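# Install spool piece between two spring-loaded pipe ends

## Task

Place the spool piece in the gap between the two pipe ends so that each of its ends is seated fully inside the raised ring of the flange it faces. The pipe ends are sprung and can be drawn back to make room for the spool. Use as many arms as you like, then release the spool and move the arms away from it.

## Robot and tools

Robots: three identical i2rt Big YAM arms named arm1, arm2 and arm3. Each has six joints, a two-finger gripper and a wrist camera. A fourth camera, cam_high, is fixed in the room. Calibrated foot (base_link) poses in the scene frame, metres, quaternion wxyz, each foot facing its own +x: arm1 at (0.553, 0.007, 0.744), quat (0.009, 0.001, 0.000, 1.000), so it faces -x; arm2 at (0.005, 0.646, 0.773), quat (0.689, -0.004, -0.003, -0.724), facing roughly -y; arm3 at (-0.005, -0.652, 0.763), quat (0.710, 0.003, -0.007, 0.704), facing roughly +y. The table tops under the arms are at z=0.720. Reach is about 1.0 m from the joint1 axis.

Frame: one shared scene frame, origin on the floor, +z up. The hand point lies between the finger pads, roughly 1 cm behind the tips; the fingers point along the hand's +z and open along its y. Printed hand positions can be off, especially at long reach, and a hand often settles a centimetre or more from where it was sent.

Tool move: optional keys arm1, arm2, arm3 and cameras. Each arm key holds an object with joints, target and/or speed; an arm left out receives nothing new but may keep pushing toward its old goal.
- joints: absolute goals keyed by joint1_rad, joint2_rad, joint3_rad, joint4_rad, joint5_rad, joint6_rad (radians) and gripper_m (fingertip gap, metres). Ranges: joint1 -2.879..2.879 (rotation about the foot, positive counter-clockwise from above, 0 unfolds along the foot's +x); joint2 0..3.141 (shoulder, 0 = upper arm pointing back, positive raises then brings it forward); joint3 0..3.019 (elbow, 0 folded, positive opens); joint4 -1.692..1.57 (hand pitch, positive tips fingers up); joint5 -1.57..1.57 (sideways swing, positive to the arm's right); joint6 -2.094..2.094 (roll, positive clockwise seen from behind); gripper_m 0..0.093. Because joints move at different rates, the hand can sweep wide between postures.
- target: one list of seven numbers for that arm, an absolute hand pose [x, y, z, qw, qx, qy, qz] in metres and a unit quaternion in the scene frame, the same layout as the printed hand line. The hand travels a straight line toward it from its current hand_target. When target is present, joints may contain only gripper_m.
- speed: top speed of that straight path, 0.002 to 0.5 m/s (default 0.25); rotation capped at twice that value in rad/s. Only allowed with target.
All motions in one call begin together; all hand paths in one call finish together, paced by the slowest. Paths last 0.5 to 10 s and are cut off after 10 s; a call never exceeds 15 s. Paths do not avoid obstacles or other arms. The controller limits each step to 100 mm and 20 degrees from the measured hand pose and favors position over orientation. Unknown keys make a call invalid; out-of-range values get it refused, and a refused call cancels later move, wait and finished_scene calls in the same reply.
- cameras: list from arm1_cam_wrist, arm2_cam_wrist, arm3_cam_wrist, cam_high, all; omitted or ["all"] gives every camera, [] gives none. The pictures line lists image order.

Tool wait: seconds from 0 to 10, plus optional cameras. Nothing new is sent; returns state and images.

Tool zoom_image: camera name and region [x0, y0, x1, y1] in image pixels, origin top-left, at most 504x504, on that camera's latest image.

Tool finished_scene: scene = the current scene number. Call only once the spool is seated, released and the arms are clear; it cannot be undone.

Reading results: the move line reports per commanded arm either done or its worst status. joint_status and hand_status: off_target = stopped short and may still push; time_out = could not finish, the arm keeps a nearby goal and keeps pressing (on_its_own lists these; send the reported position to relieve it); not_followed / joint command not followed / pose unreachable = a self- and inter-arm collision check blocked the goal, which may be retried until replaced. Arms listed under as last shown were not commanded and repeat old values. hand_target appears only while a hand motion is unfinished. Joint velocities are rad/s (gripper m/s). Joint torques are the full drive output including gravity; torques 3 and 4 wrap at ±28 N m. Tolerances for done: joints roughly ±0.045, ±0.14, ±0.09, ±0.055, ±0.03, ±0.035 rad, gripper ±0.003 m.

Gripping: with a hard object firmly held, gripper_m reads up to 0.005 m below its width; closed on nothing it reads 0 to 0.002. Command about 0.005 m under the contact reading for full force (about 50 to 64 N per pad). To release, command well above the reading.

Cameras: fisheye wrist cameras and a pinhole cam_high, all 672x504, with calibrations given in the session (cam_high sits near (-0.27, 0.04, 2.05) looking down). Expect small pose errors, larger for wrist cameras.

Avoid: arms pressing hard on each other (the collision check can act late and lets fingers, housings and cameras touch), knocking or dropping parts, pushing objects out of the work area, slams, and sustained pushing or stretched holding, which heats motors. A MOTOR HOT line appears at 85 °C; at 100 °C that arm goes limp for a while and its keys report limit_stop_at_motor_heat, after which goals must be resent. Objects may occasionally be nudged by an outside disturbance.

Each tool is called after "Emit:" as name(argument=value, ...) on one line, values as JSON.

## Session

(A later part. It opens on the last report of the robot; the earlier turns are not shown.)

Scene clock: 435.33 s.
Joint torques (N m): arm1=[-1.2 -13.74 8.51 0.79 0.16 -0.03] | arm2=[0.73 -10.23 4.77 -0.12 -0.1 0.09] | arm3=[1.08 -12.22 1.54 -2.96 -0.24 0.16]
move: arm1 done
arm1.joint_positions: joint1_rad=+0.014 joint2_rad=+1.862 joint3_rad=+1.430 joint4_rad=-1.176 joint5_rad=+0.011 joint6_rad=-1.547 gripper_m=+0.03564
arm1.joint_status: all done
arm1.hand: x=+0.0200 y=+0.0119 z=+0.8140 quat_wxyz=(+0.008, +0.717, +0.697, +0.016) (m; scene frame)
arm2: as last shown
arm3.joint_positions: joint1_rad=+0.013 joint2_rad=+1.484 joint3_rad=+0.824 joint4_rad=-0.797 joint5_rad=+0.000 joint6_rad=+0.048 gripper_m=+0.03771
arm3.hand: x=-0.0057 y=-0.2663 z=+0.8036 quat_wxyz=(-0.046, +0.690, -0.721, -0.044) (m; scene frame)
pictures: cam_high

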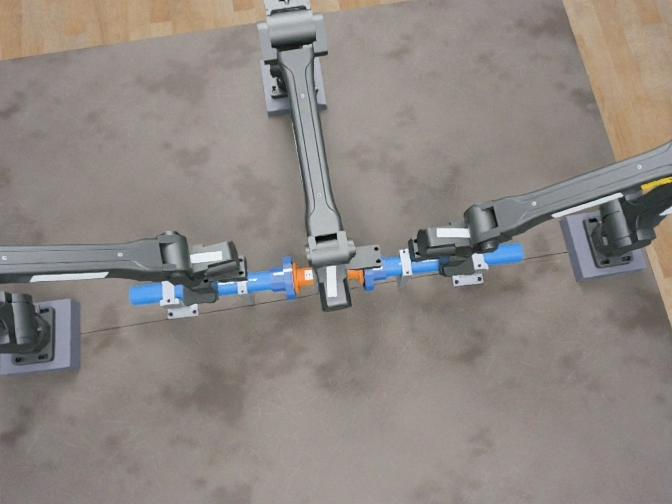

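Emit:
move(arm1={"joints":{"joint2_rad":1.88}}, cameras=[])

Emit:
move(arm1={"joints":{"joint2_rad":1.888}}, cameras=[])

Emit:
move(arm1={"joints":{"joint2_rad":1.896}}, cameras=[])

Emit:
move(arm1={"joints":{"joint2_rad":1.904}}, cameras=["cam_high","arm1_cam_wrist"])

Emit:
zoom_image(camera="cam_high", region=[270, 220, 390, 320])

Scene clock: 442.47 s.
Joint torques (N m): arm1=[-1.2 -13.22 8.53 0.79 0.16 -0.03] | arm2=[0.79 -10.23 4.75 -0.12 -0.1 0.09] | arm3=[0.79 -11.58 1.28 -2.44 -0.29 0.14]
move: arm1 done
arm1.joint_positions: joint1_rad=+0.014 joint2_rad=+1.864 joint3_rad=+1.430 joint4_rad=-1.176 joint5_rad=+0.011 joint6_rad=-1.547 gripper_m=+0.03564
arm1.joint_status: all done
arm1.hand: x=+0.0202 y=+0.0119 z=+0.8128 quat_wxyz=(+0.009, +0.717, +0.697, +0.017) (m; scene frame)
arm2, arm3: as last shown
pictures: none

Scene clock: 442.97 s.
Joint torques (N m): arm1=[-1.2 -12.98 8.51 0.79 0.18 -0.03] | arm2=[0.73 -10.23 4.77 -0.12 -0.11 0.09] | arm3=[1.49 -12.86 1.54 -2.61 -0.2 0.23]
move: arm1 done
arm1.joint_positions: joint1_rad=+0.014 joint2_rad=+1.868 joint3_rad=+1.430 joint4_rad=-1.176 joint5_rad=+0.011 joint6_rad=-1.547 gripper_m=+0.03564
arm1.joint_status: all done
arm1.hand: x=+0.0204 y=+0.0118 z=+0.8107 quat_wxyz=(+0.011, +0.717, +0.697, +0.018) (m; scene frame)
arm2: as last shown
arm3.joint_positions: joint1_rad=+0.013 joint2_rad=+1.483 joint3_rad=+0.824 joint4_rad=-0.797 joint5_rad=+0.000 joint6_rad=+0.048 gripper_m=+0.03771
arm3.hand: x=-0.0057 y=-0.2662 z=+0.8038 quat_wxyz=(-0.046, +0.690, -0.721, -0.044) (m; scene frame)
pictures: none

Scene clock: 443.80 s.
Joint torques (N m): arm1=[-1.26 -13.27 8.46 0.77 0.2 -0.03] | arm2=[0.67 -10.23 4.77 -0.13 -0.1 0.09] | arm3=[1.2 -11.52 1.33 -2.54 -0.18 0.12]
move: arm1 done
arm1.joint_positions: joint1_rad=+0.015 joint2_rad=+1.879 joint3_rad=+1.430 joint4_rad=-1.176 joint5_rad=+0.010 joint6_rad=-1.547 gripper_m=+0.03564
arm1.joint_status: all done
arm1.hand: x=+0.0212 y=+0.0114 z=+0.8050 quat_wxyz=(+0.015, +0.716, +0.697, +0.022) (m; scene frame)
arm2: as last shown
arm3.joint_positions: joint1_rad=+0.013 joint2_rad=+1.482 joint3_rad=+0.823 joint4_rad=-0.797 joint5_rad=+0.000 joint6_rad=+0.048 gripper_m=+0.03771
arm3.hand: x=-0.0057 y=-0.2665 z=+0.8038 quat_wxyz=(-0.046, +0.690, -0.721, -0.044) (m; scene frame)
pictures: none

Scene clock: 444.20 s.
Joint torques (N m): arm1=[-1.26 -12.81 8.43 0.76 0.19 -0.03] | arm2=[0.73 -10.23 4.77 -0.12 -0.1 0.09] | arm3=[1.03 -11.75 1.33 -2.55 -0.25 0.12]
move: arm1 done
arm1.joint_positions: joint1_rad=+0.015 joint2_rad=+1.880 joint3_rad=+1.430 joint4_rad=-1.176 joint5_rad=+0.010 joint6_rad=-1.547 gripper_m=+0.03564
arm1.joint_status: all done
arm1.hand: x=+0.0212 y=+0.0114 z=+0.8048 quat_wxyz=(+0.015, +0.716, +0.697, +0.022) (m; scene frame)
arm2, arm3: as last shown
pictures: arm1_cam_wrist, cam_high
camera_calibration:
arm1_cam_wrist: T_world_to_cam=[[-0.997855, 0.028392, -0.058988, 0.0698883], [-0.011566, 0.810426, 0.585727, -0.475302], [0.0644354, 0.585153, -0.808359, 0.767462], [0, 0, 0, 1]]

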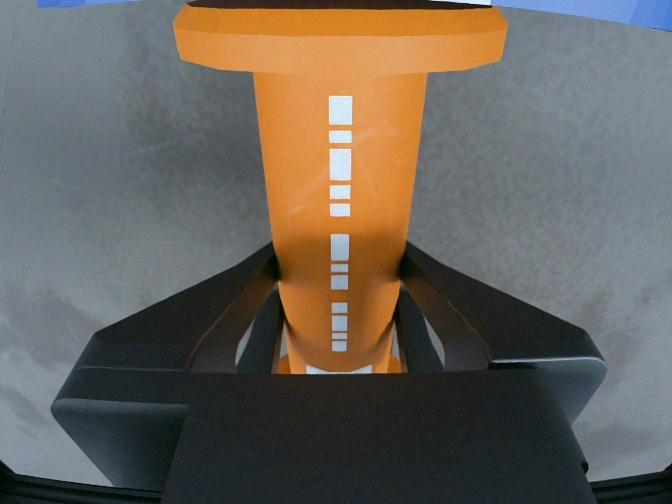

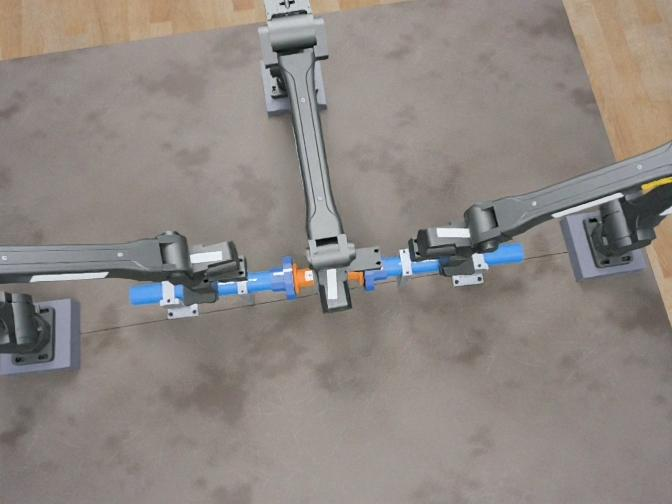

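Scaled by 4.200 from the camera's 672x504 image, which has a finer 960x720 frame.

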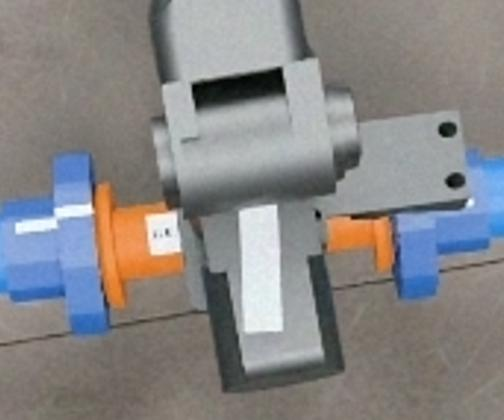

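Emit:
move(arm1={"joints":{"joint2_rad":1.85}}, cameras=[])

Emit:
move(arm1={"joints":{"joint2_rad":1.835}}, cameras=[])

Emit:
move(arm1={"joints":{"joint2_rad":1.825}}, cameras=["cam_high"])

Emit:
zoom_image(camera="cam_high", region=[270, 220, 390, 320])

Emit:
move(arm1={"joints":{"joint2_rad":1.815}}, cameras=[])

Emit:
move(arm1={"joints":{"joint2_rad":1.805}}, cameras=["cam_high","arm1_cam_wrist"])

Emit:
zoom_image(camera="cam_high", region=[270, 220, 390, 320])

Scene clock: 453.33 s.
Joint torques (N m): arm1=[-1.32 -16.32 8.44 0.76 0.2 -0.03] | arm2=[0.79 -10.29 4.77 -0.12 -0.1 0.09] | arm3=[0.56 -11.81 1.22 -2.65 -0.25 0.17]
move: arm1 done
arm1.joint_positions: joint1_rad=+0.015 joint2_rad=+1.877 joint3_rad=+1.430 joint4_rad=-1.176 joint5_rad=+0.010 joint6_rad=-1.547 gripper_m=+0.03564
arm1.joint_status: all done
arm1.hand: x=+0.0210 y=+0.0114 z=+0.8060 quat_wxyz=(+0.014, +0.716, +0.697, +0.021) (m; scene frame)
arm2, arm3: as last shown
pictures: none

Scene clock: 453.77 s.
Joint torques (N m): arm1=[-1.26 -17.26 8.44 0.79 0.2 -0.03] | arm2=[0.79 -10.23 4.77 -0.12 -0.1 0.09] | arm3=[0.15 -10.81 1.62 -2.4 -0.22 0.18]
move: arm1 done
arm1.joint_positions: joint1_rad=+0.015 joint2_rad=+1.876 joint3_rad=+1.430 joint4_rad=-1.176 joint5_rad=+0.010 joint6_rad=-1.547 gripper_m=+0.03564
arm1.joint_status: all done
arm1.hand: x=+0.0209 y=+0.0114 z=+0.8068 quat_wxyz=(+0.014, +0.716, +0.697, +0.021) (m; scene frame)
arm2, arm3: as last shown
pictures: none

Scene clock: 454.17 s.
Joint torques (N m): arm1=[-1.26 -17.85 8.44 0.77 0.2 -0.03] | arm2=[0.73 -10.23 4.77 -0.13 -0.1 0.09] | arm3=[1.08 -11.87 1.43 -2.67 -0.26 0.22]
move: arm1 done
arm1.joint_positions: joint1_rad=+0.015 joint2_rad=+1.875 joint3_rad=+1.430 joint4_rad=-1.176 joint5_rad=+0.010 joint6_rad=-1.547 gripper_m=+0.03564
arm1.joint_status: all done
arm1.hand: x=+0.0209 y=+0.0114 z=+0.8074 quat_wxyz=(+0.013, +0.716, +0.697, +0.020) (m; scene frame)
arm2.joint_positions: joint1_rad=+0.122 joint2_rad=+1.556 joint3_rad=+0.889 joint4_rad=-0.871 joint5_rad=+0.001 joint6_rad=+0.135 gripper_m=+0.03984
arm2.hand: x=+0.0328 y=+0.2547 z=+0.8057 quat_wxyz=(-0.016, -0.729, -0.684, +0.015) (m; scene frame)
arm3: as last shown
pictures: cam_high

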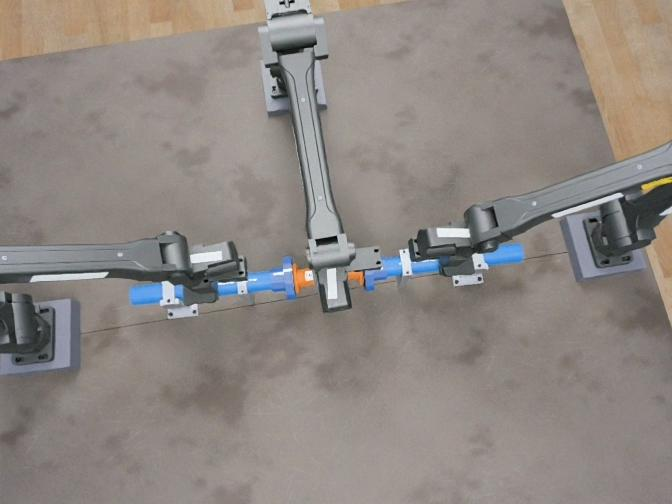

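Scaled by 4.200 from the camera's 672x504 image, which has a finer 960x720 frame.

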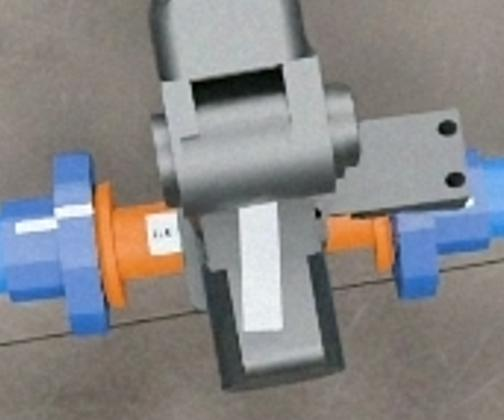

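Scene clock: 454.67 s.
Joint torques (N m): arm1=[-1.26 -18.26 8.72 0.57 0.2 -0.03] | arm2=[0.73 -10.23 4.77 -0.13 -0.1 0.09] | arm3=[1.08 -12.16 1.26 -2.74 -0.24 0.18]
move: arm1 done
arm1.joint_positions: joint1_rad=+0.015 joint2_rad=+1.871 joint3_rad=+1.426 joint4_rad=-1.172 joint5_rad=+0.010 joint6_rad=-1.547 gripper_m=+0.03564
arm1.joint_status: all done
arm1.hand: x=+0.0211 y=+0.0114 z=+0.8078 quat_wxyz=(+0.012, +0.717, +0.697, +0.019) (m; scene frame)
arm2, arm3: as last shown
pictures: none

Scene clock: 455.13 s.
Joint torques (N m): arm1=[-1.26 -18.84 8.91 0.47 0.19 -0.03] | arm2=[0.73 -10.23 4.78 -0.12 -0.1 0.09] | arm3=[0.21 -11.93 1.4 -2.8 -0.19 0.17]
move: arm1 done
arm1.joint_positions: joint1_rad=+0.015 joint2_rad=+1.869 joint3_rad=+1.424 joint4_rad=-1.169 joint5_rad=+0.010 joint6_rad=-1.547 gripper_m=+0.03564
arm1.joint_status: all done
arm1.hand: x=+0.0210 y=+0.0114 z=+0.8083 quat_wxyz=(+0.011, +0.717, +0.697, +0.018) (m; scene frame)
arm2, arm3: as last shown
pictures: arm1_cam_wrist, cam_high
camera_calibration:
arm1_cam_wrist: T_world_to_cam=[[-0.9985, 0.0284023, -0.0468016, 0.0600903], [-0.00440876, 0.810398, 0.585863, -0.477593], [0.0545678, 0.585191, -0.809058, 0.77104], [0, 0, 0, 1]]

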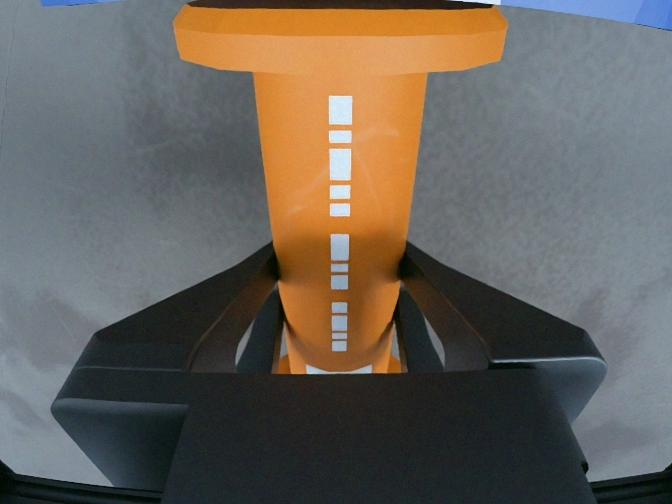

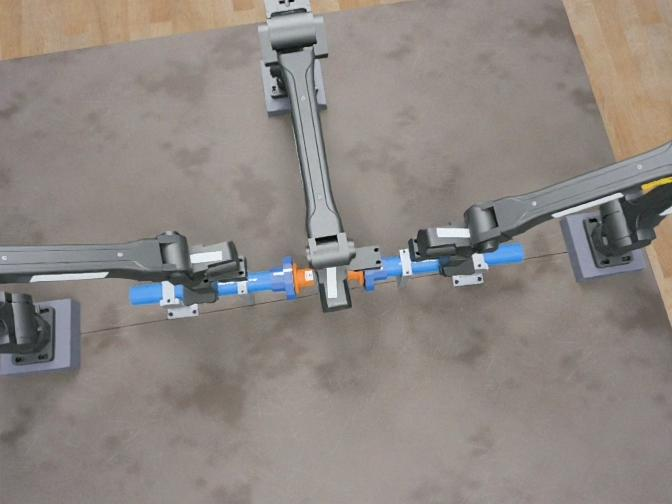

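Scaled by 4.200 from the camera's 672x504 image, which has a finer 960x720 frame.

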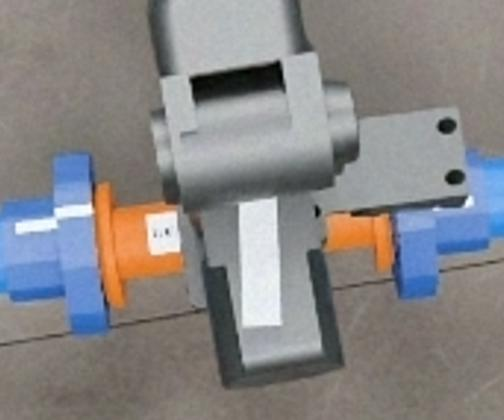

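Emit:
move(arm2={"target":[0.033,0.345,0.800,0,0.731,0.682,0],"speed":0.08}, arm1={"target":[0.004,0.018,0.89,-0.006,0.7157,0.6984,0.006],"speed":0.08}, cameras=[])

Emit:
move(arm1={"target":[0.0088,0.018,0.8365,-0.006,0.7157,0.6984,0.006],"speed":0.08}, cameras=["cam_high"])

Emit:
zoom_image(camera="cam_high", region=[270, 220, 390, 320])

Emit:
move(arm2={"target":[0.030,0.265,0.798,0,0.731,0.682,0],"speed":0.04}, cameras=["cam_high"])

Emit:
zoom_image(camera="cam_high", region=[270, 220, 390, 320])

Scene clock: 468.20 s.
Joint torques (N m): arm1=[-1.38 -15.91 12.51 -0.18 0.01 -0.04] | arm2=[2.08 -13.45 -0.08 -3.64 -0.04 0.24] | arm3=[0.91 -11.69 1.61 -2.59 -0.29 0.16]
move: arm1 off_target; arm2 off_target
arm1.joint_positions: joint1_rad=+0.014 joint2_rad=+1.832 joint3_rad=+1.504 joint4_rad=-1.317 joint5_rad=+0.016 joint6_rad=-1.548 gripper_m=+0.03564
arm1.hand: x=+0.0248 y=+0.0131 z=+0.8562 quat_wxyz=(+0.020, +0.716, +0.697, +0.031) (m; scene frame)
arm1.hand_target: x=+0.0059 y=+0.0180 z=+0.8902 quat_wxyz=(-0.006, +0.716, +0.698, +0.006) (m; scene frame)
arm1.hand_status: off_target (0.040 m and 4.1 deg from the pose sent, 0.084 m and 2.4 deg at the start)
arm2.joint_positions: joint1_rad=+0.126 joint2_rad=+1.458 joint3_rad=+0.769 joint4_rad=-0.744 joint5_rad=+0.001 joint6_rad=+0.140 gripper_m=+0.03984
arm2.hand: x=+0.0330 y=+0.2717 z=+0.8053 quat_wxyz=(-0.057, -0.727, -0.682, +0.048) (m; scene frame)
arm2.hand_target: x=+0.0322 y=+0.3368 z=+0.7957 quat_wxyz=(+0.000, -0.731, -0.682, +0.001) (m; scene frame)
arm2.hand_status: off_target (0.073 m and 8.5 deg from the pose sent, 0.091 m and 2.6 deg at the start)
arm3: as last shown
pictures: none

Scene clock: 469.50 s.
Joint torques (N m): arm1=[-1.26 -15.33 8.69 0.8 -0.01 -0.04] | arm2=[2.08 -13.45 -0.05 -3.62 -0.04 0.24] | arm3=[0.62 -12.04 1.37 -2.28 -0.22 0.16]
move: arm1 off_target
arm1.joint_positions: joint1_rad=+0.013 joint2_rad=+1.858 joint3_rad=+1.454 joint4_rad=-1.207 joint5_rad=+0.016 joint6_rad=-1.548 gripper_m=+0.03564
arm1.hand: x=+0.0177 y=+0.0133 z=+0.8242 quat_wxyz=(+0.008, +0.717, +0.697, +0.019) (m; scene frame)
arm1.hand_target: x=+0.0091 y=+0.0181 z=+0.8365 quat_wxyz=(-0.006, +0.716, +0.698, +0.006) (m; scene frame)
arm1.hand_status: off_target (0.016 m and 2.2 deg from the pose sent, 0.026 m and 4.1 deg at the start)
arm2: as last shown
arm2.hand: x=+0.0330 y=+0.2718 z=+0.8053 quat_wxyz=(-0.057, -0.727, -0.682, +0.048) (m; scene frame)
arm3.joint_positions: joint1_rad=+0.013 joint2_rad=+1.482 joint3_rad=+0.823 joint4_rad=-0.797 joint5_rad=+0.000 joint6_rad=+0.048 gripper_m=+0.03771
arm3.hand: x=-0.0057 y=-0.2665 z=+0.8038 quat_wxyz=(-0.046, +0.690, -0.721, -0.044) (m; scene frame)
pictures: cam_high

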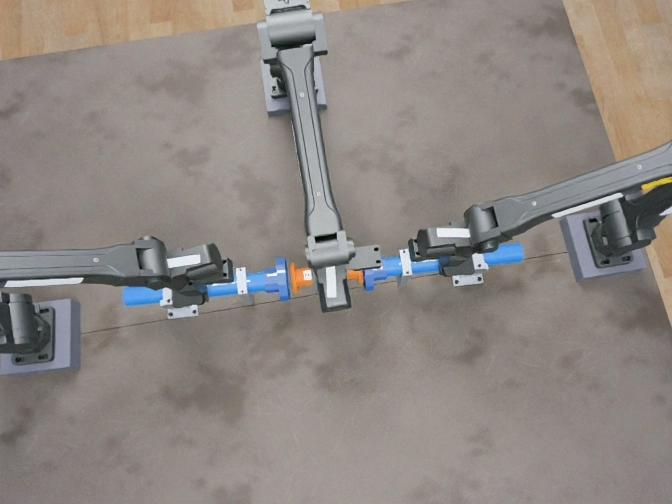

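Scaled by 4.200 from the camera's 672x504 image, which has a finer 960x720 frame.

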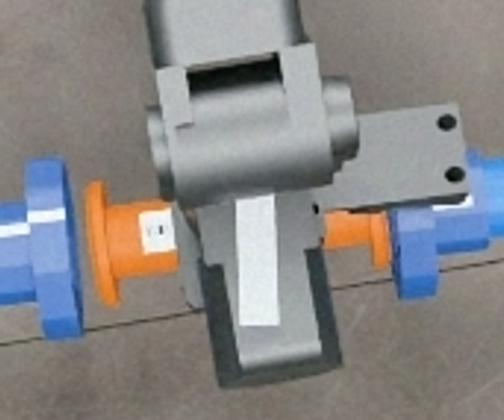

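Scene clock: 471.80 s.
Joint torques (N m): arm1=[-1.26 -15.38 8.7 0.77 -0.01 -0.04] | arm2=[0.56 -8.18 7.58 -1.4 -0.19 0.08] | arm3=[0.91 -11.63 1.48 -2.67 -0.25 0.14]
move: arm2 off_target
arm1, arm3: as last shown
arm2.joint_positions: joint1_rad=+0.123 joint2_rad=+1.545 joint3_rad=+0.875 joint4_rad=-0.837 joint5_rad=+0.003 joint6_rad=+0.136 gripper_m=+0.03984
arm2.hand: x=+0.0329 y=+0.2519 z=+0.8058 quat_wxyz=(-0.027, -0.728, -0.684, +0.026) (m; scene frame)
arm2.hand_target: x=+0.0301 y=+0.2648 z=+0.7986 quat_wxyz=(-0.001, -0.731, -0.682, +0.001) (m; scene frame)
arm2.hand_status: off_target (0.016 m and 4.3 deg from the pose sent, 0.010 m and 8.5 deg at the start)
pictures: cam_high

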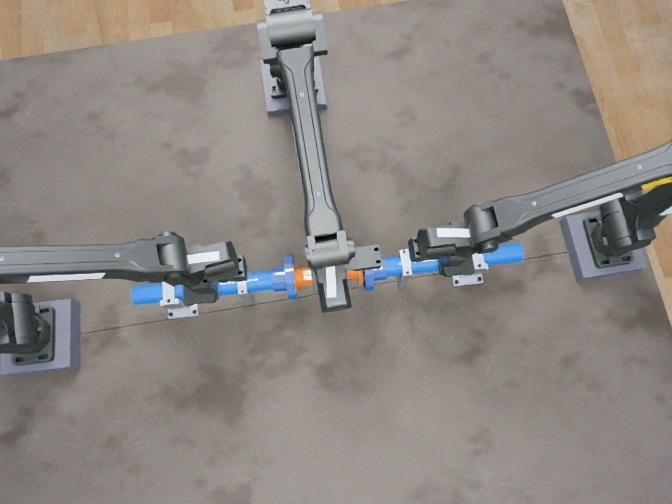

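Scaled by 4.200 from the camera's 672x504 image, which has a finer 960x720 frame.

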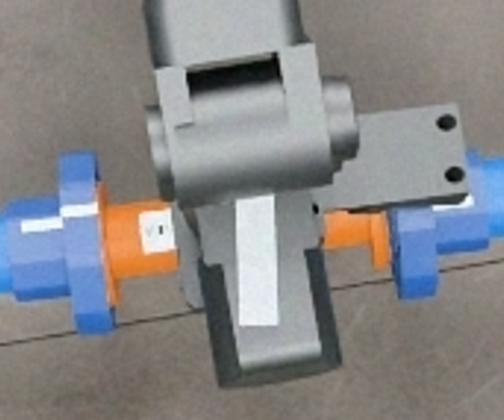

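Emit:
move(arm3={"target":[-0.0105,-0.262,0.798,0,0.69,-0.724,0],"speed":0.04}, arm2={"target":[0.030,0.258,0.798,0,0.731,0.682,0],"speed":0.04}, cameras=["cam_high","arm1_cam_wrist"])

Emit:
zoom_image(camera="cam_high", region=[270, 220, 390, 320])

Scene clock: 478.97 s.
Joint torques (N m): arm1=[-1.14 -15.38 8.73 0.77 -0.13 -0.04] | arm2=[0.67 -7.53 8.34 -0.77 -0.13 0.07] | arm3=[-0.38 -7.24 8.54 -0.99 -0.4 0.11]
move: arm2 off_target; arm3 off_target
arm1: as last shown
arm1.joint_positions: joint1_rad=+0.011 joint2_rad=+1.858 joint3_rad=+1.454 joint4_rad=-1.207 joint5_rad=+0.020 joint6_rad=-1.548 gripper_m=+0.03564
arm1.hand: x=+0.0177 y=+0.0152 z=+0.8242 quat_wxyz=(+0.006, +0.718, +0.696, +0.020) (m; scene frame)
arm2.joint_positions: joint1_rad=+0.121 joint2_rad=+1.552 joint3_rad=+0.885 joint4_rad=-0.858 joint5_rad=+0.002 joint6_rad=+0.135 gripper_m=+0.03984
arm2.hand: x=+0.0322 y=+0.2530 z=+0.8058 quat_wxyz=(-0.021, -0.729, -0.684, +0.019) (m; scene frame)
arm2.hand_target: x=+0.0301 y=+0.2582 z=+0.7983 quat_wxyz=(+0.000, -0.731, -0.682, +0.000) (m; scene frame)
arm2.hand_status: off_target (0.010 m and 3.2 deg from the pose sent, 0.010 m and 4.3 deg at the start)
arm3.joint_positions: joint1_rad=+0.013 joint2_rad=+1.550 joint3_rad=+0.906 joint4_rad=-0.874 joint5_rad=+0.003 joint6_rad=+0.048 gripper_m=+0.03771
arm3.hand: x=-0.0052 y=-0.2520 z=+0.8043 quat_wxyz=(-0.027, +0.691, -0.722, -0.021) (m; scene frame)
arm3.hand_target: x=-0.0104 y=-0.2620 z=+0.7984 quat_wxyz=(-0.001, +0.690, -0.724, +0.000) (m; scene frame)
arm3.hand_status: off_target (0.013 m and 3.9 deg from the pose sent, 0.009 m and 7.3 deg at the start)
pictures: arm1_cam_wrist, cam_high
camera_calibration:
arm1_cam_wrist: T_world_to_cam=[[-0.998538, 0.0315106, -0.0439092, 0.0550176], [-0.000724047, 0.804574, 0.593852, -0.496562], [0.0540408, 0.593016, -0.803375, 0.777115], [0, 0, 0, 1]]

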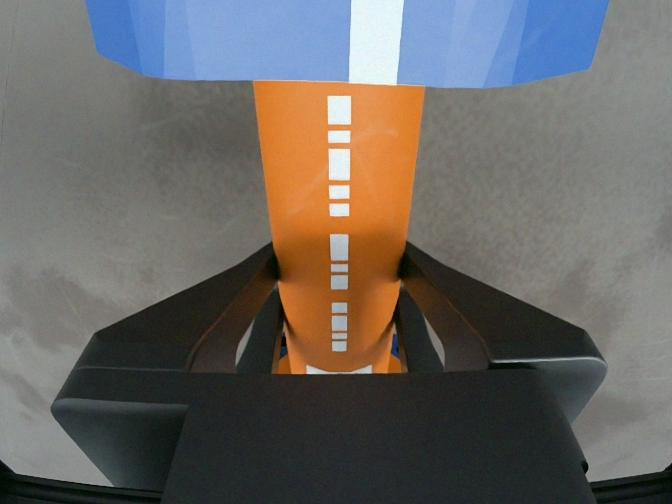

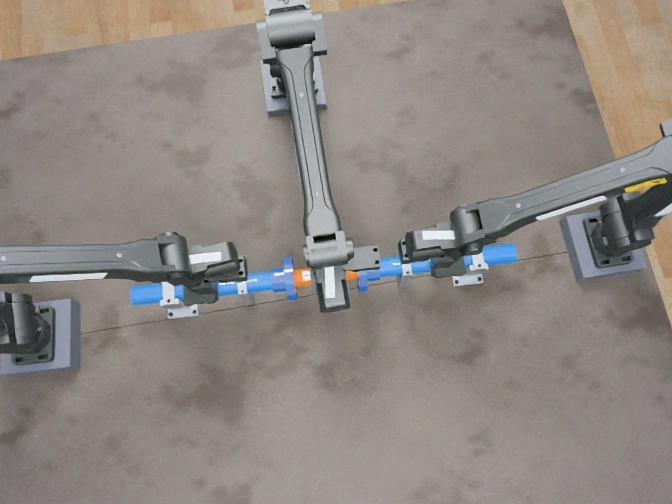

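Scaled by 4.200 from the camera's 672x504 image, which has a finer 960x720 frame.

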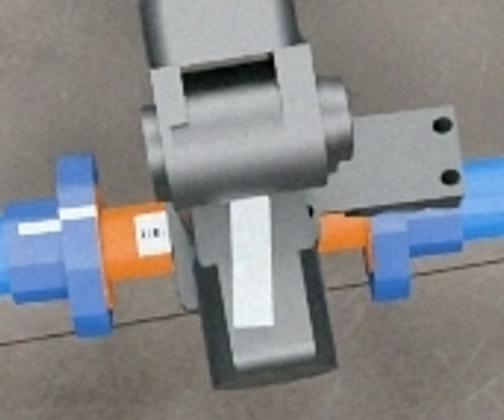

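Emit:
move(arm3={"target":[-0.0095,-0.245,0.798,0,0.69,-0.724,0],"speed":0.04}, arm2={"target":[0.029,0.248,0.798,0,0.731,0.682,0],"speed":0.04}, cameras=[])

Emit:
move(arm2={"joints":{"gripper_m":0.09}}, arm3={"joints":{"gripper_m":0.09}}, cameras=["cam_high","arm1_cam_wrist"])

Emit:
zoom_image(camera="cam_high", region=[270, 220, 390, 320])

Scene clock: 484.27 s.
Joint torques (N m): arm1=[-1.03 -15.27 8.7 0.7 -0.23 -0.07] | arm2=[0.38 -7.06 9.17 -0.03 -0.08 0.04] | arm3=[-0.44 -6.77 9.94 0.12 -0.41 0.08]
move: arm2 done; arm3 done
arm1.joint_positions: joint1_rad=+0.010 joint2_rad=+1.858 joint3_rad=+1.454 joint4_rad=-1.205 joint5_rad=+0.023 joint6_rad=-1.545 gripper_m=+0.03564
arm1.hand: x=+0.0174 y=+0.0163 z=+0.8242 quat_wxyz=(+0.005, +0.719, +0.695, +0.021) (m; scene frame)
arm2.joint_positions: joint1_rad=+0.120 joint2_rad=+1.567 joint3_rad=+0.903 joint4_rad=-0.886 joint5_rad=+0.000 joint6_rad=+0.134 gripper_m=+0.03984
arm2.hand: x=+0.0322 y=+0.2526 z=+0.8057 quat_wxyz=(-0.012, -0.729, -0.684, +0.011) (m; scene frame)
arm2.hand_target: x=+0.0291 y=+0.2484 z=+0.7980 quat_wxyz=(+0.000, -0.731, -0.682, +0.000) (m; scene frame)
arm2.hand_status: done (0.010 m and 1.9 deg from the pose sent, 0.010 m and 3.2 deg at the start)
arm3.joint_positions: joint1_rad=+0.012 joint2_rad=+1.576 joint3_rad=+0.936 joint4_rad=-0.915 joint5_rad=+0.001 joint6_rad=+0.048 gripper_m=+0.03771
arm3.hand: x=-0.0055 y=-0.2504 z=+0.8035 quat_wxyz=(-0.013, +0.691, -0.723, -0.008) (m; scene frame)
arm3.hand_target: x=-0.0095 y=-0.2453 z=+0.7980 quat_wxyz=(+0.000, +0.690, -0.724, +0.000) (m; scene frame)
arm3.hand_status: done (0.009 m and 1.7 deg from the pose sent, 0.010 m and 3.9 deg at the start)
pictures: none

Scene clock: 484.97 s.
Joint torques (N m): arm1=[-0.91 -15.38 8.72 0.72 -0.24 -0.07] | arm2=[0.38 -9.52 8.91 0.17 -0.08 0.04] | arm3=[0.26 -8.47 9.69 0.51 -0.11 0.06]
move: arm2 done; arm3 done
arm1: as last shown
arm1.joint_positions: joint1_rad=+0.009 joint2_rad=+1.858 joint3_rad=+1.454 joint4_rad=-1.205 joint5_rad=+0.023 joint6_rad=-1.545 gripper_m=+0.03564
arm1.hand: x=+0.0174 y=+0.0168 z=+0.8242 quat_wxyz=(+0.005, +0.719, +0.695, +0.021) (m; scene frame)
arm2.joint_positions: joint1_rad=+0.120 joint2_rad=+1.594 joint3_rad=+0.903 joint4_rad=-0.894 joint5_rad=+0.000 joint6_rad=+0.134 gripper_m=+0.08982
arm2.joint_status: all done
arm2.hand: x=+0.0318 y=+0.2574 z=+0.7955 quat_wxyz=(+0.002, -0.729, -0.684, +0.000) (m; scene frame)
arm3.joint_positions: joint1_rad=+0.013 joint2_rad=+1.601 joint3_rad=+0.938 joint4_rad=-0.928 joint5_rad=-0.005 joint6_rad=+0.049 gripper_m=+0.08984
arm3.joint_status: all done
arm3.hand: x=-0.0065 y=-0.2551 z=+0.7947 quat_wxyz=(+0.001, +0.691, -0.723, +0.003) (m; scene frame)
pictures: arm1_cam_wrist, cam_high
camera_calibration:
arm1_cam_wrist: T_world_to_cam=[[-0.998455, 0.0361025, -0.0422514, 0.0531703], [0.00378665, 0.802688, 0.596388, -0.499943], [0.0554458, 0.595306, -0.801584, 0.774673], [0, 0, 0, 1]]

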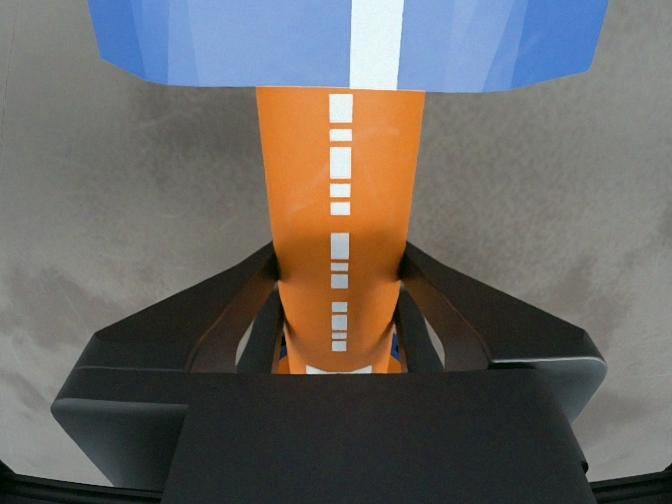

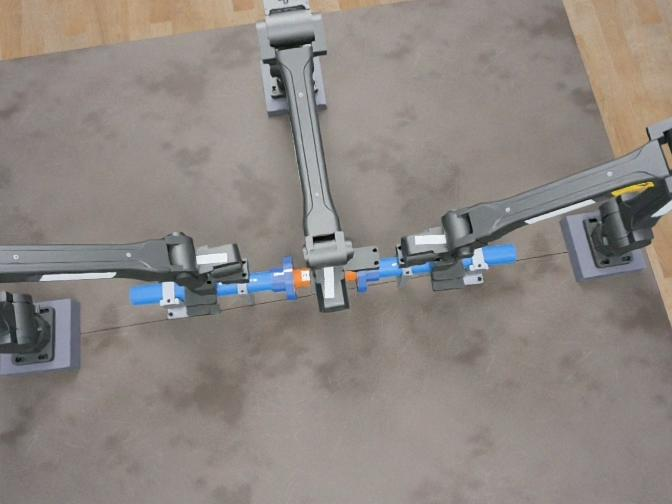

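Scaled by 4.200 from the camera's 672x504 image, which has a finer 960x720 frame.

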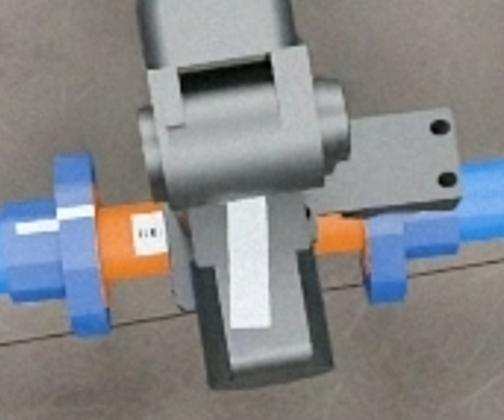

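Emit:
move(arm1={"joints":{"gripper_m":0.06}}, cameras=["cam_high","arm1_cam_wrist"])

Emit:
zoom_image(camera="cam_high", region=[270, 220, 390, 320])

Scene clock: 489.23 s.
Joint torques (N m): arm1=[-0.79 -15.27 8.73 0.7 -0.15 -0.06] | arm2=[0.38 -9.35 8.95 0.2 -0.08 0.04] | arm3=[0.38 -8.82 9.66 0.87 -0.12 0.1]
move: arm1 done
arm1.joint_positions: joint1_rad=+0.009 joint2_rad=+1.857 joint3_rad=+1.454 joint4_rad=-1.205 joint5_rad=+0.020 joint6_rad=-1.546 gripper_m=+0.05984
arm1.joint_status: all done
arm1.hand: x=+0.0173 y=+0.0165 z=+0.8248 quat_wxyz=(+0.005, +0.719, +0.695, +0.020) (m; scene frame)
arm2, arm3: as last shown
arm2.joint_positions: joint1_rad=+0.120 joint2_rad=+1.594 joint3_rad=+0.903 joint4_rad=-0.894 joint5_rad=+0.000 joint6_rad=+0.134 gripper_m=+0.08992
arm3.joint_positions: joint1_rad=+0.013 joint2_rad=+1.601 joint3_rad=+0.938 joint4_rad=-0.928 joint5_rad=-0.005 joint6_rad=+0.049 gripper_m=+0.08995
pictures: arm1_cam_wrist, cam_high
camera_calibration:
arm1_cam_wrist: T_world_to_cam=[[-0.998526, 0.0353256, -0.0412031, 0.0522951], [0.00393456, 0.804297, 0.594214, -0.498321], [0.0541305, 0.593176, -0.803251, 0.776724], [0, 0, 0, 1]]

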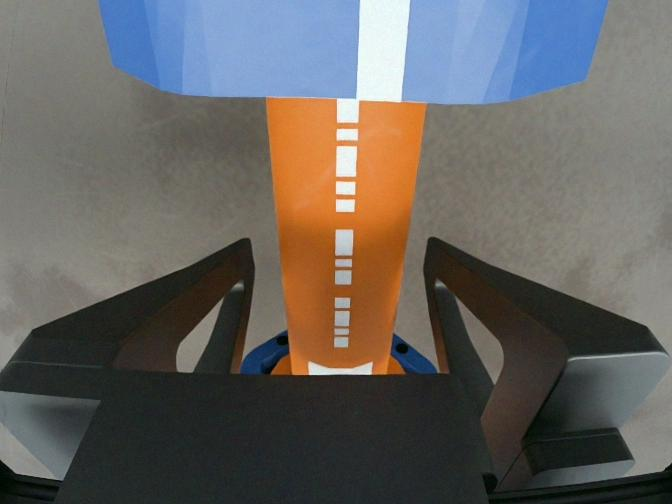

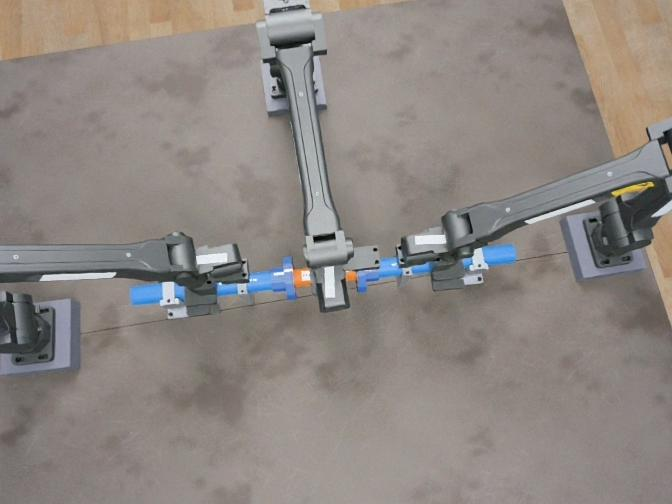

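Scaled by 4.200 from the camera's 672x504 image, which has a finer 960x720 frame.

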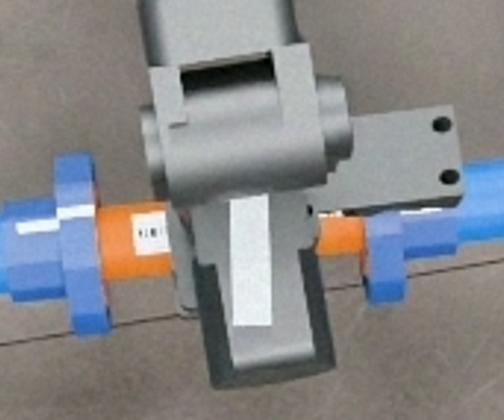

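Seated, settled fully. Retreat upward.

Emit:
move(arm1={"target":[0.03,0.02,1.0,0,0.719,0.695,0]}, arm2={"target":[0.029,0.27,0.97,0,0.731,0.682,0]}, arm3={"target":[-0.0095,-0.27,0.97,0,0.69,-0.724,0]}, cameras=[])

Emit:
move(arm1={"target":[0.28,0.0,1.05,0,0.719,0.695,0]})

Emit:
zoom_image(camera="cam_high", region=[270, 220, 390, 320])

Scene clock: 495.30 s.
Joint torques (N m): arm1=[-1.32 -12.51 12.18 -0.03 -0.16 -0.05] | arm2=[0.62 -8.59 12.38 0.1 -0.06 0.06] | arm3=[0.09 -7.18 12.9 0.46 -0.17 0.05]
move: arm1 off_target; arm2 off_target; arm3 off_target
arm1.joint_positions: joint1_rad=+0.003 joint2_rad=+1.700 joint3_rad=+1.670 joint4_rad=-1.573 joint5_rad=+0.004 joint6_rad=-1.547 gripper_m=+0.05997
arm1.hand: x=+0.0419 y=+0.0162 z=+0.9859 quat_wxyz=(+0.009, +0.721, +0.693, +0.011) (m; scene frame)
arm1.hand_target: x=+0.0307 y=+0.0199 z=+1.0000 quat_wxyz=(-0.001, +0.719, +0.695, +0.000) (m; scene frame)
arm1.hand_status: off_target (0.019 m and 1.7 deg from the pose sent, 0.176 m and 2.3 deg at the start)
arm2.joint_positions: joint1_rad=+0.120 joint2_rad=+1.352 joint3_rad=+1.105 joint4_rad=-1.372 joint5_rad=+0.000 joint6_rad=+0.134 gripper_m=+0.08992
arm2.hand: x=+0.0304 y=+0.2841 z=+0.9530 quat_wxyz=(+0.015, -0.729, -0.684, -0.011) (m; scene frame)
arm2.hand_target: x=+0.0290 y=+0.2707 z=+0.9699 quat_wxyz=(+0.000, -0.731, -0.682, +0.000) (m; scene frame)
arm2.hand_status: off_target (0.022 m and 2.2 deg from the pose sent, 0.175 m and 0.4 deg at the start)
arm3.joint_positions: joint1_rad=+0.013 joint2_rad=+1.362 joint3_rad=+1.142 joint4_rad=-1.399 joint5_rad=-0.005 joint6_rad=+0.049 gripper_m=+0.08995
arm3.hand: x=-0.0075 y=-0.2836 z=+0.9546 quat_wxyz=(+0.011, +0.691, -0.723, +0.013) (m; scene frame)
arm3.hand_target: x=-0.0094 y=-0.2707 z=+0.9699 quat_wxyz=(+0.000, +0.690, -0.724, +0.000) (m; scene frame)
arm3.hand_status: off_target (0.021 m and 1.9 deg from the pose sent, 0.176 m and 0.4 deg at the start)
pictures: none

Scene clock: 497.20 s.
Joint torques (N m): arm1=[-0.03 -4.01 8.79 0.21 -0.14 0.26] | arm2=[0.62 -8.59 12.4 0.13 -0.06 0.07] | arm3=[0.15 -6.83 12.97 0.65 -0.15 0.07]
move: arm1 off_target
arm1.joint_positions: joint1_rad=+0.040 joint2_rad=+1.028 joint3_rad=+1.181 joint4_rad=-1.670 joint5_rad=+0.002 joint6_rad=-1.522 gripper_m=+0.05997
arm1.hand: x=+0.2788 y=+0.0025 z=+1.0477 quat_wxyz=(-0.020, +0.717, +0.697, -0.020) (m; scene frame)
arm1.hand_target: x=+0.2797 y=+0.0000 z=+1.0493 quat_wxyz=(-0.018, +0.719, +0.695, -0.019) (m; scene frame)
arm1.hand_status: off_target (0.004 m and 3.2 deg from the pose sent, 0.247 m and 1.7 deg at the start; a joint's target at an end of its range on 28 of 57 steps)
arm2, arm3: as last shown
pictures: arm1_cam_wrist, arm2_cam_wrist, arm3_cam_wrist, cam_high
camera_calibration:
arm1_cam_wrist: T_world_to_cam=[[-0.99833, 0.0292058, 0.0498508, 0.227616], [0.0526423, 0.815377, 0.576532, -0.615564], [-0.0238091, 0.578193, -0.815552, 0.984562], [0, 0, 0, 1]]
arm2_cam_wrist: T_world_to_cam=[[-0.997467, 0.0705647, 0.00893332, 0.0040475], [0.0609161, 0.782656, 0.619466, -0.809202], [0.0367207, 0.618441, -0.784973, 0.692144], [0, 0, 0, 1]]
arm3_cam_wrist: T_world_to_cam=[[0.998918, -0.0463063, 0.00437968, -0.00985744], [-0.0394342, -0.793197, 0.607688, -0.799707], [-0.0246658, -0.607203, -0.794164, 0.709683], [0, 0, 0, 1]]

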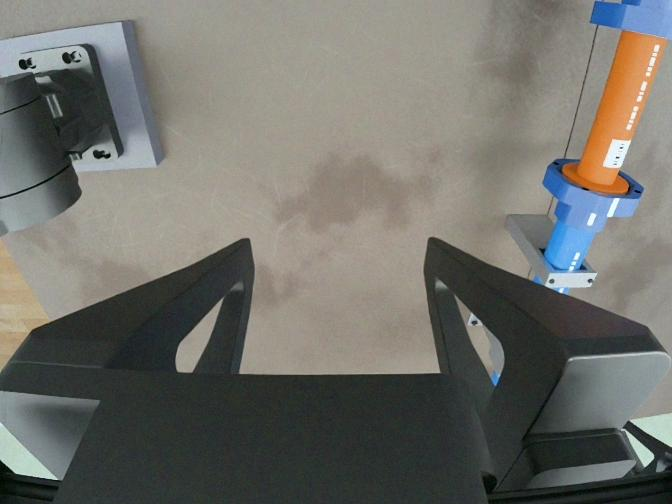

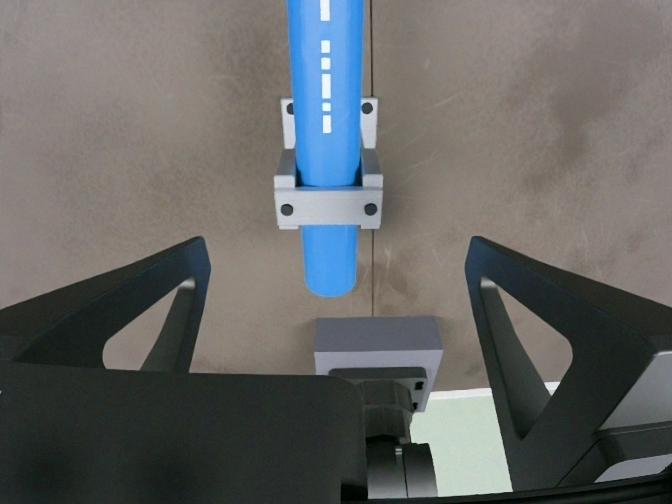

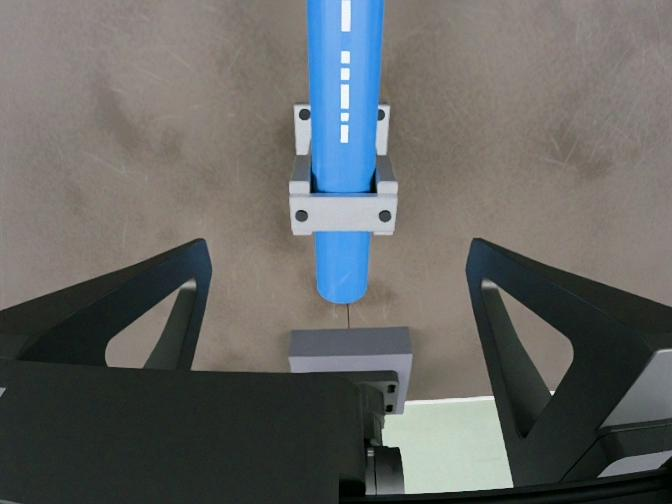

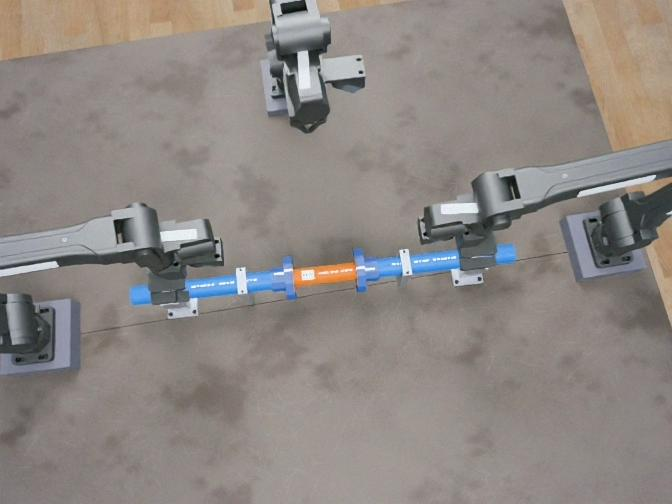

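Scaled by 4.200 from the camera's 672x504 image, which has a finer 960x720 frame.

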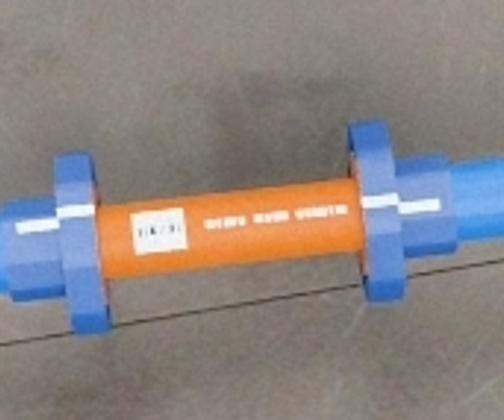

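Seated inside both rings.

Emit:
zoom_image(camera="arm1_cam_wrist", region=[520, 0, 672, 240])

Emit:
finished_scene(scene=1)

Scaled by 2.100 from the camera's 672x504 image, which has a finer 960x720 frame.

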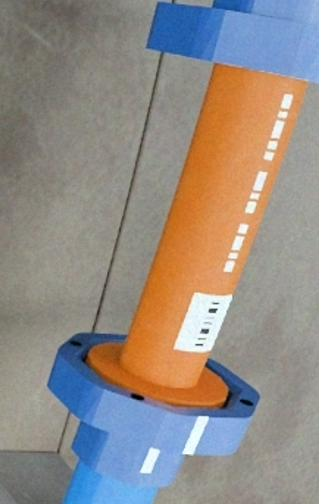

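The scene is finished: the task was done.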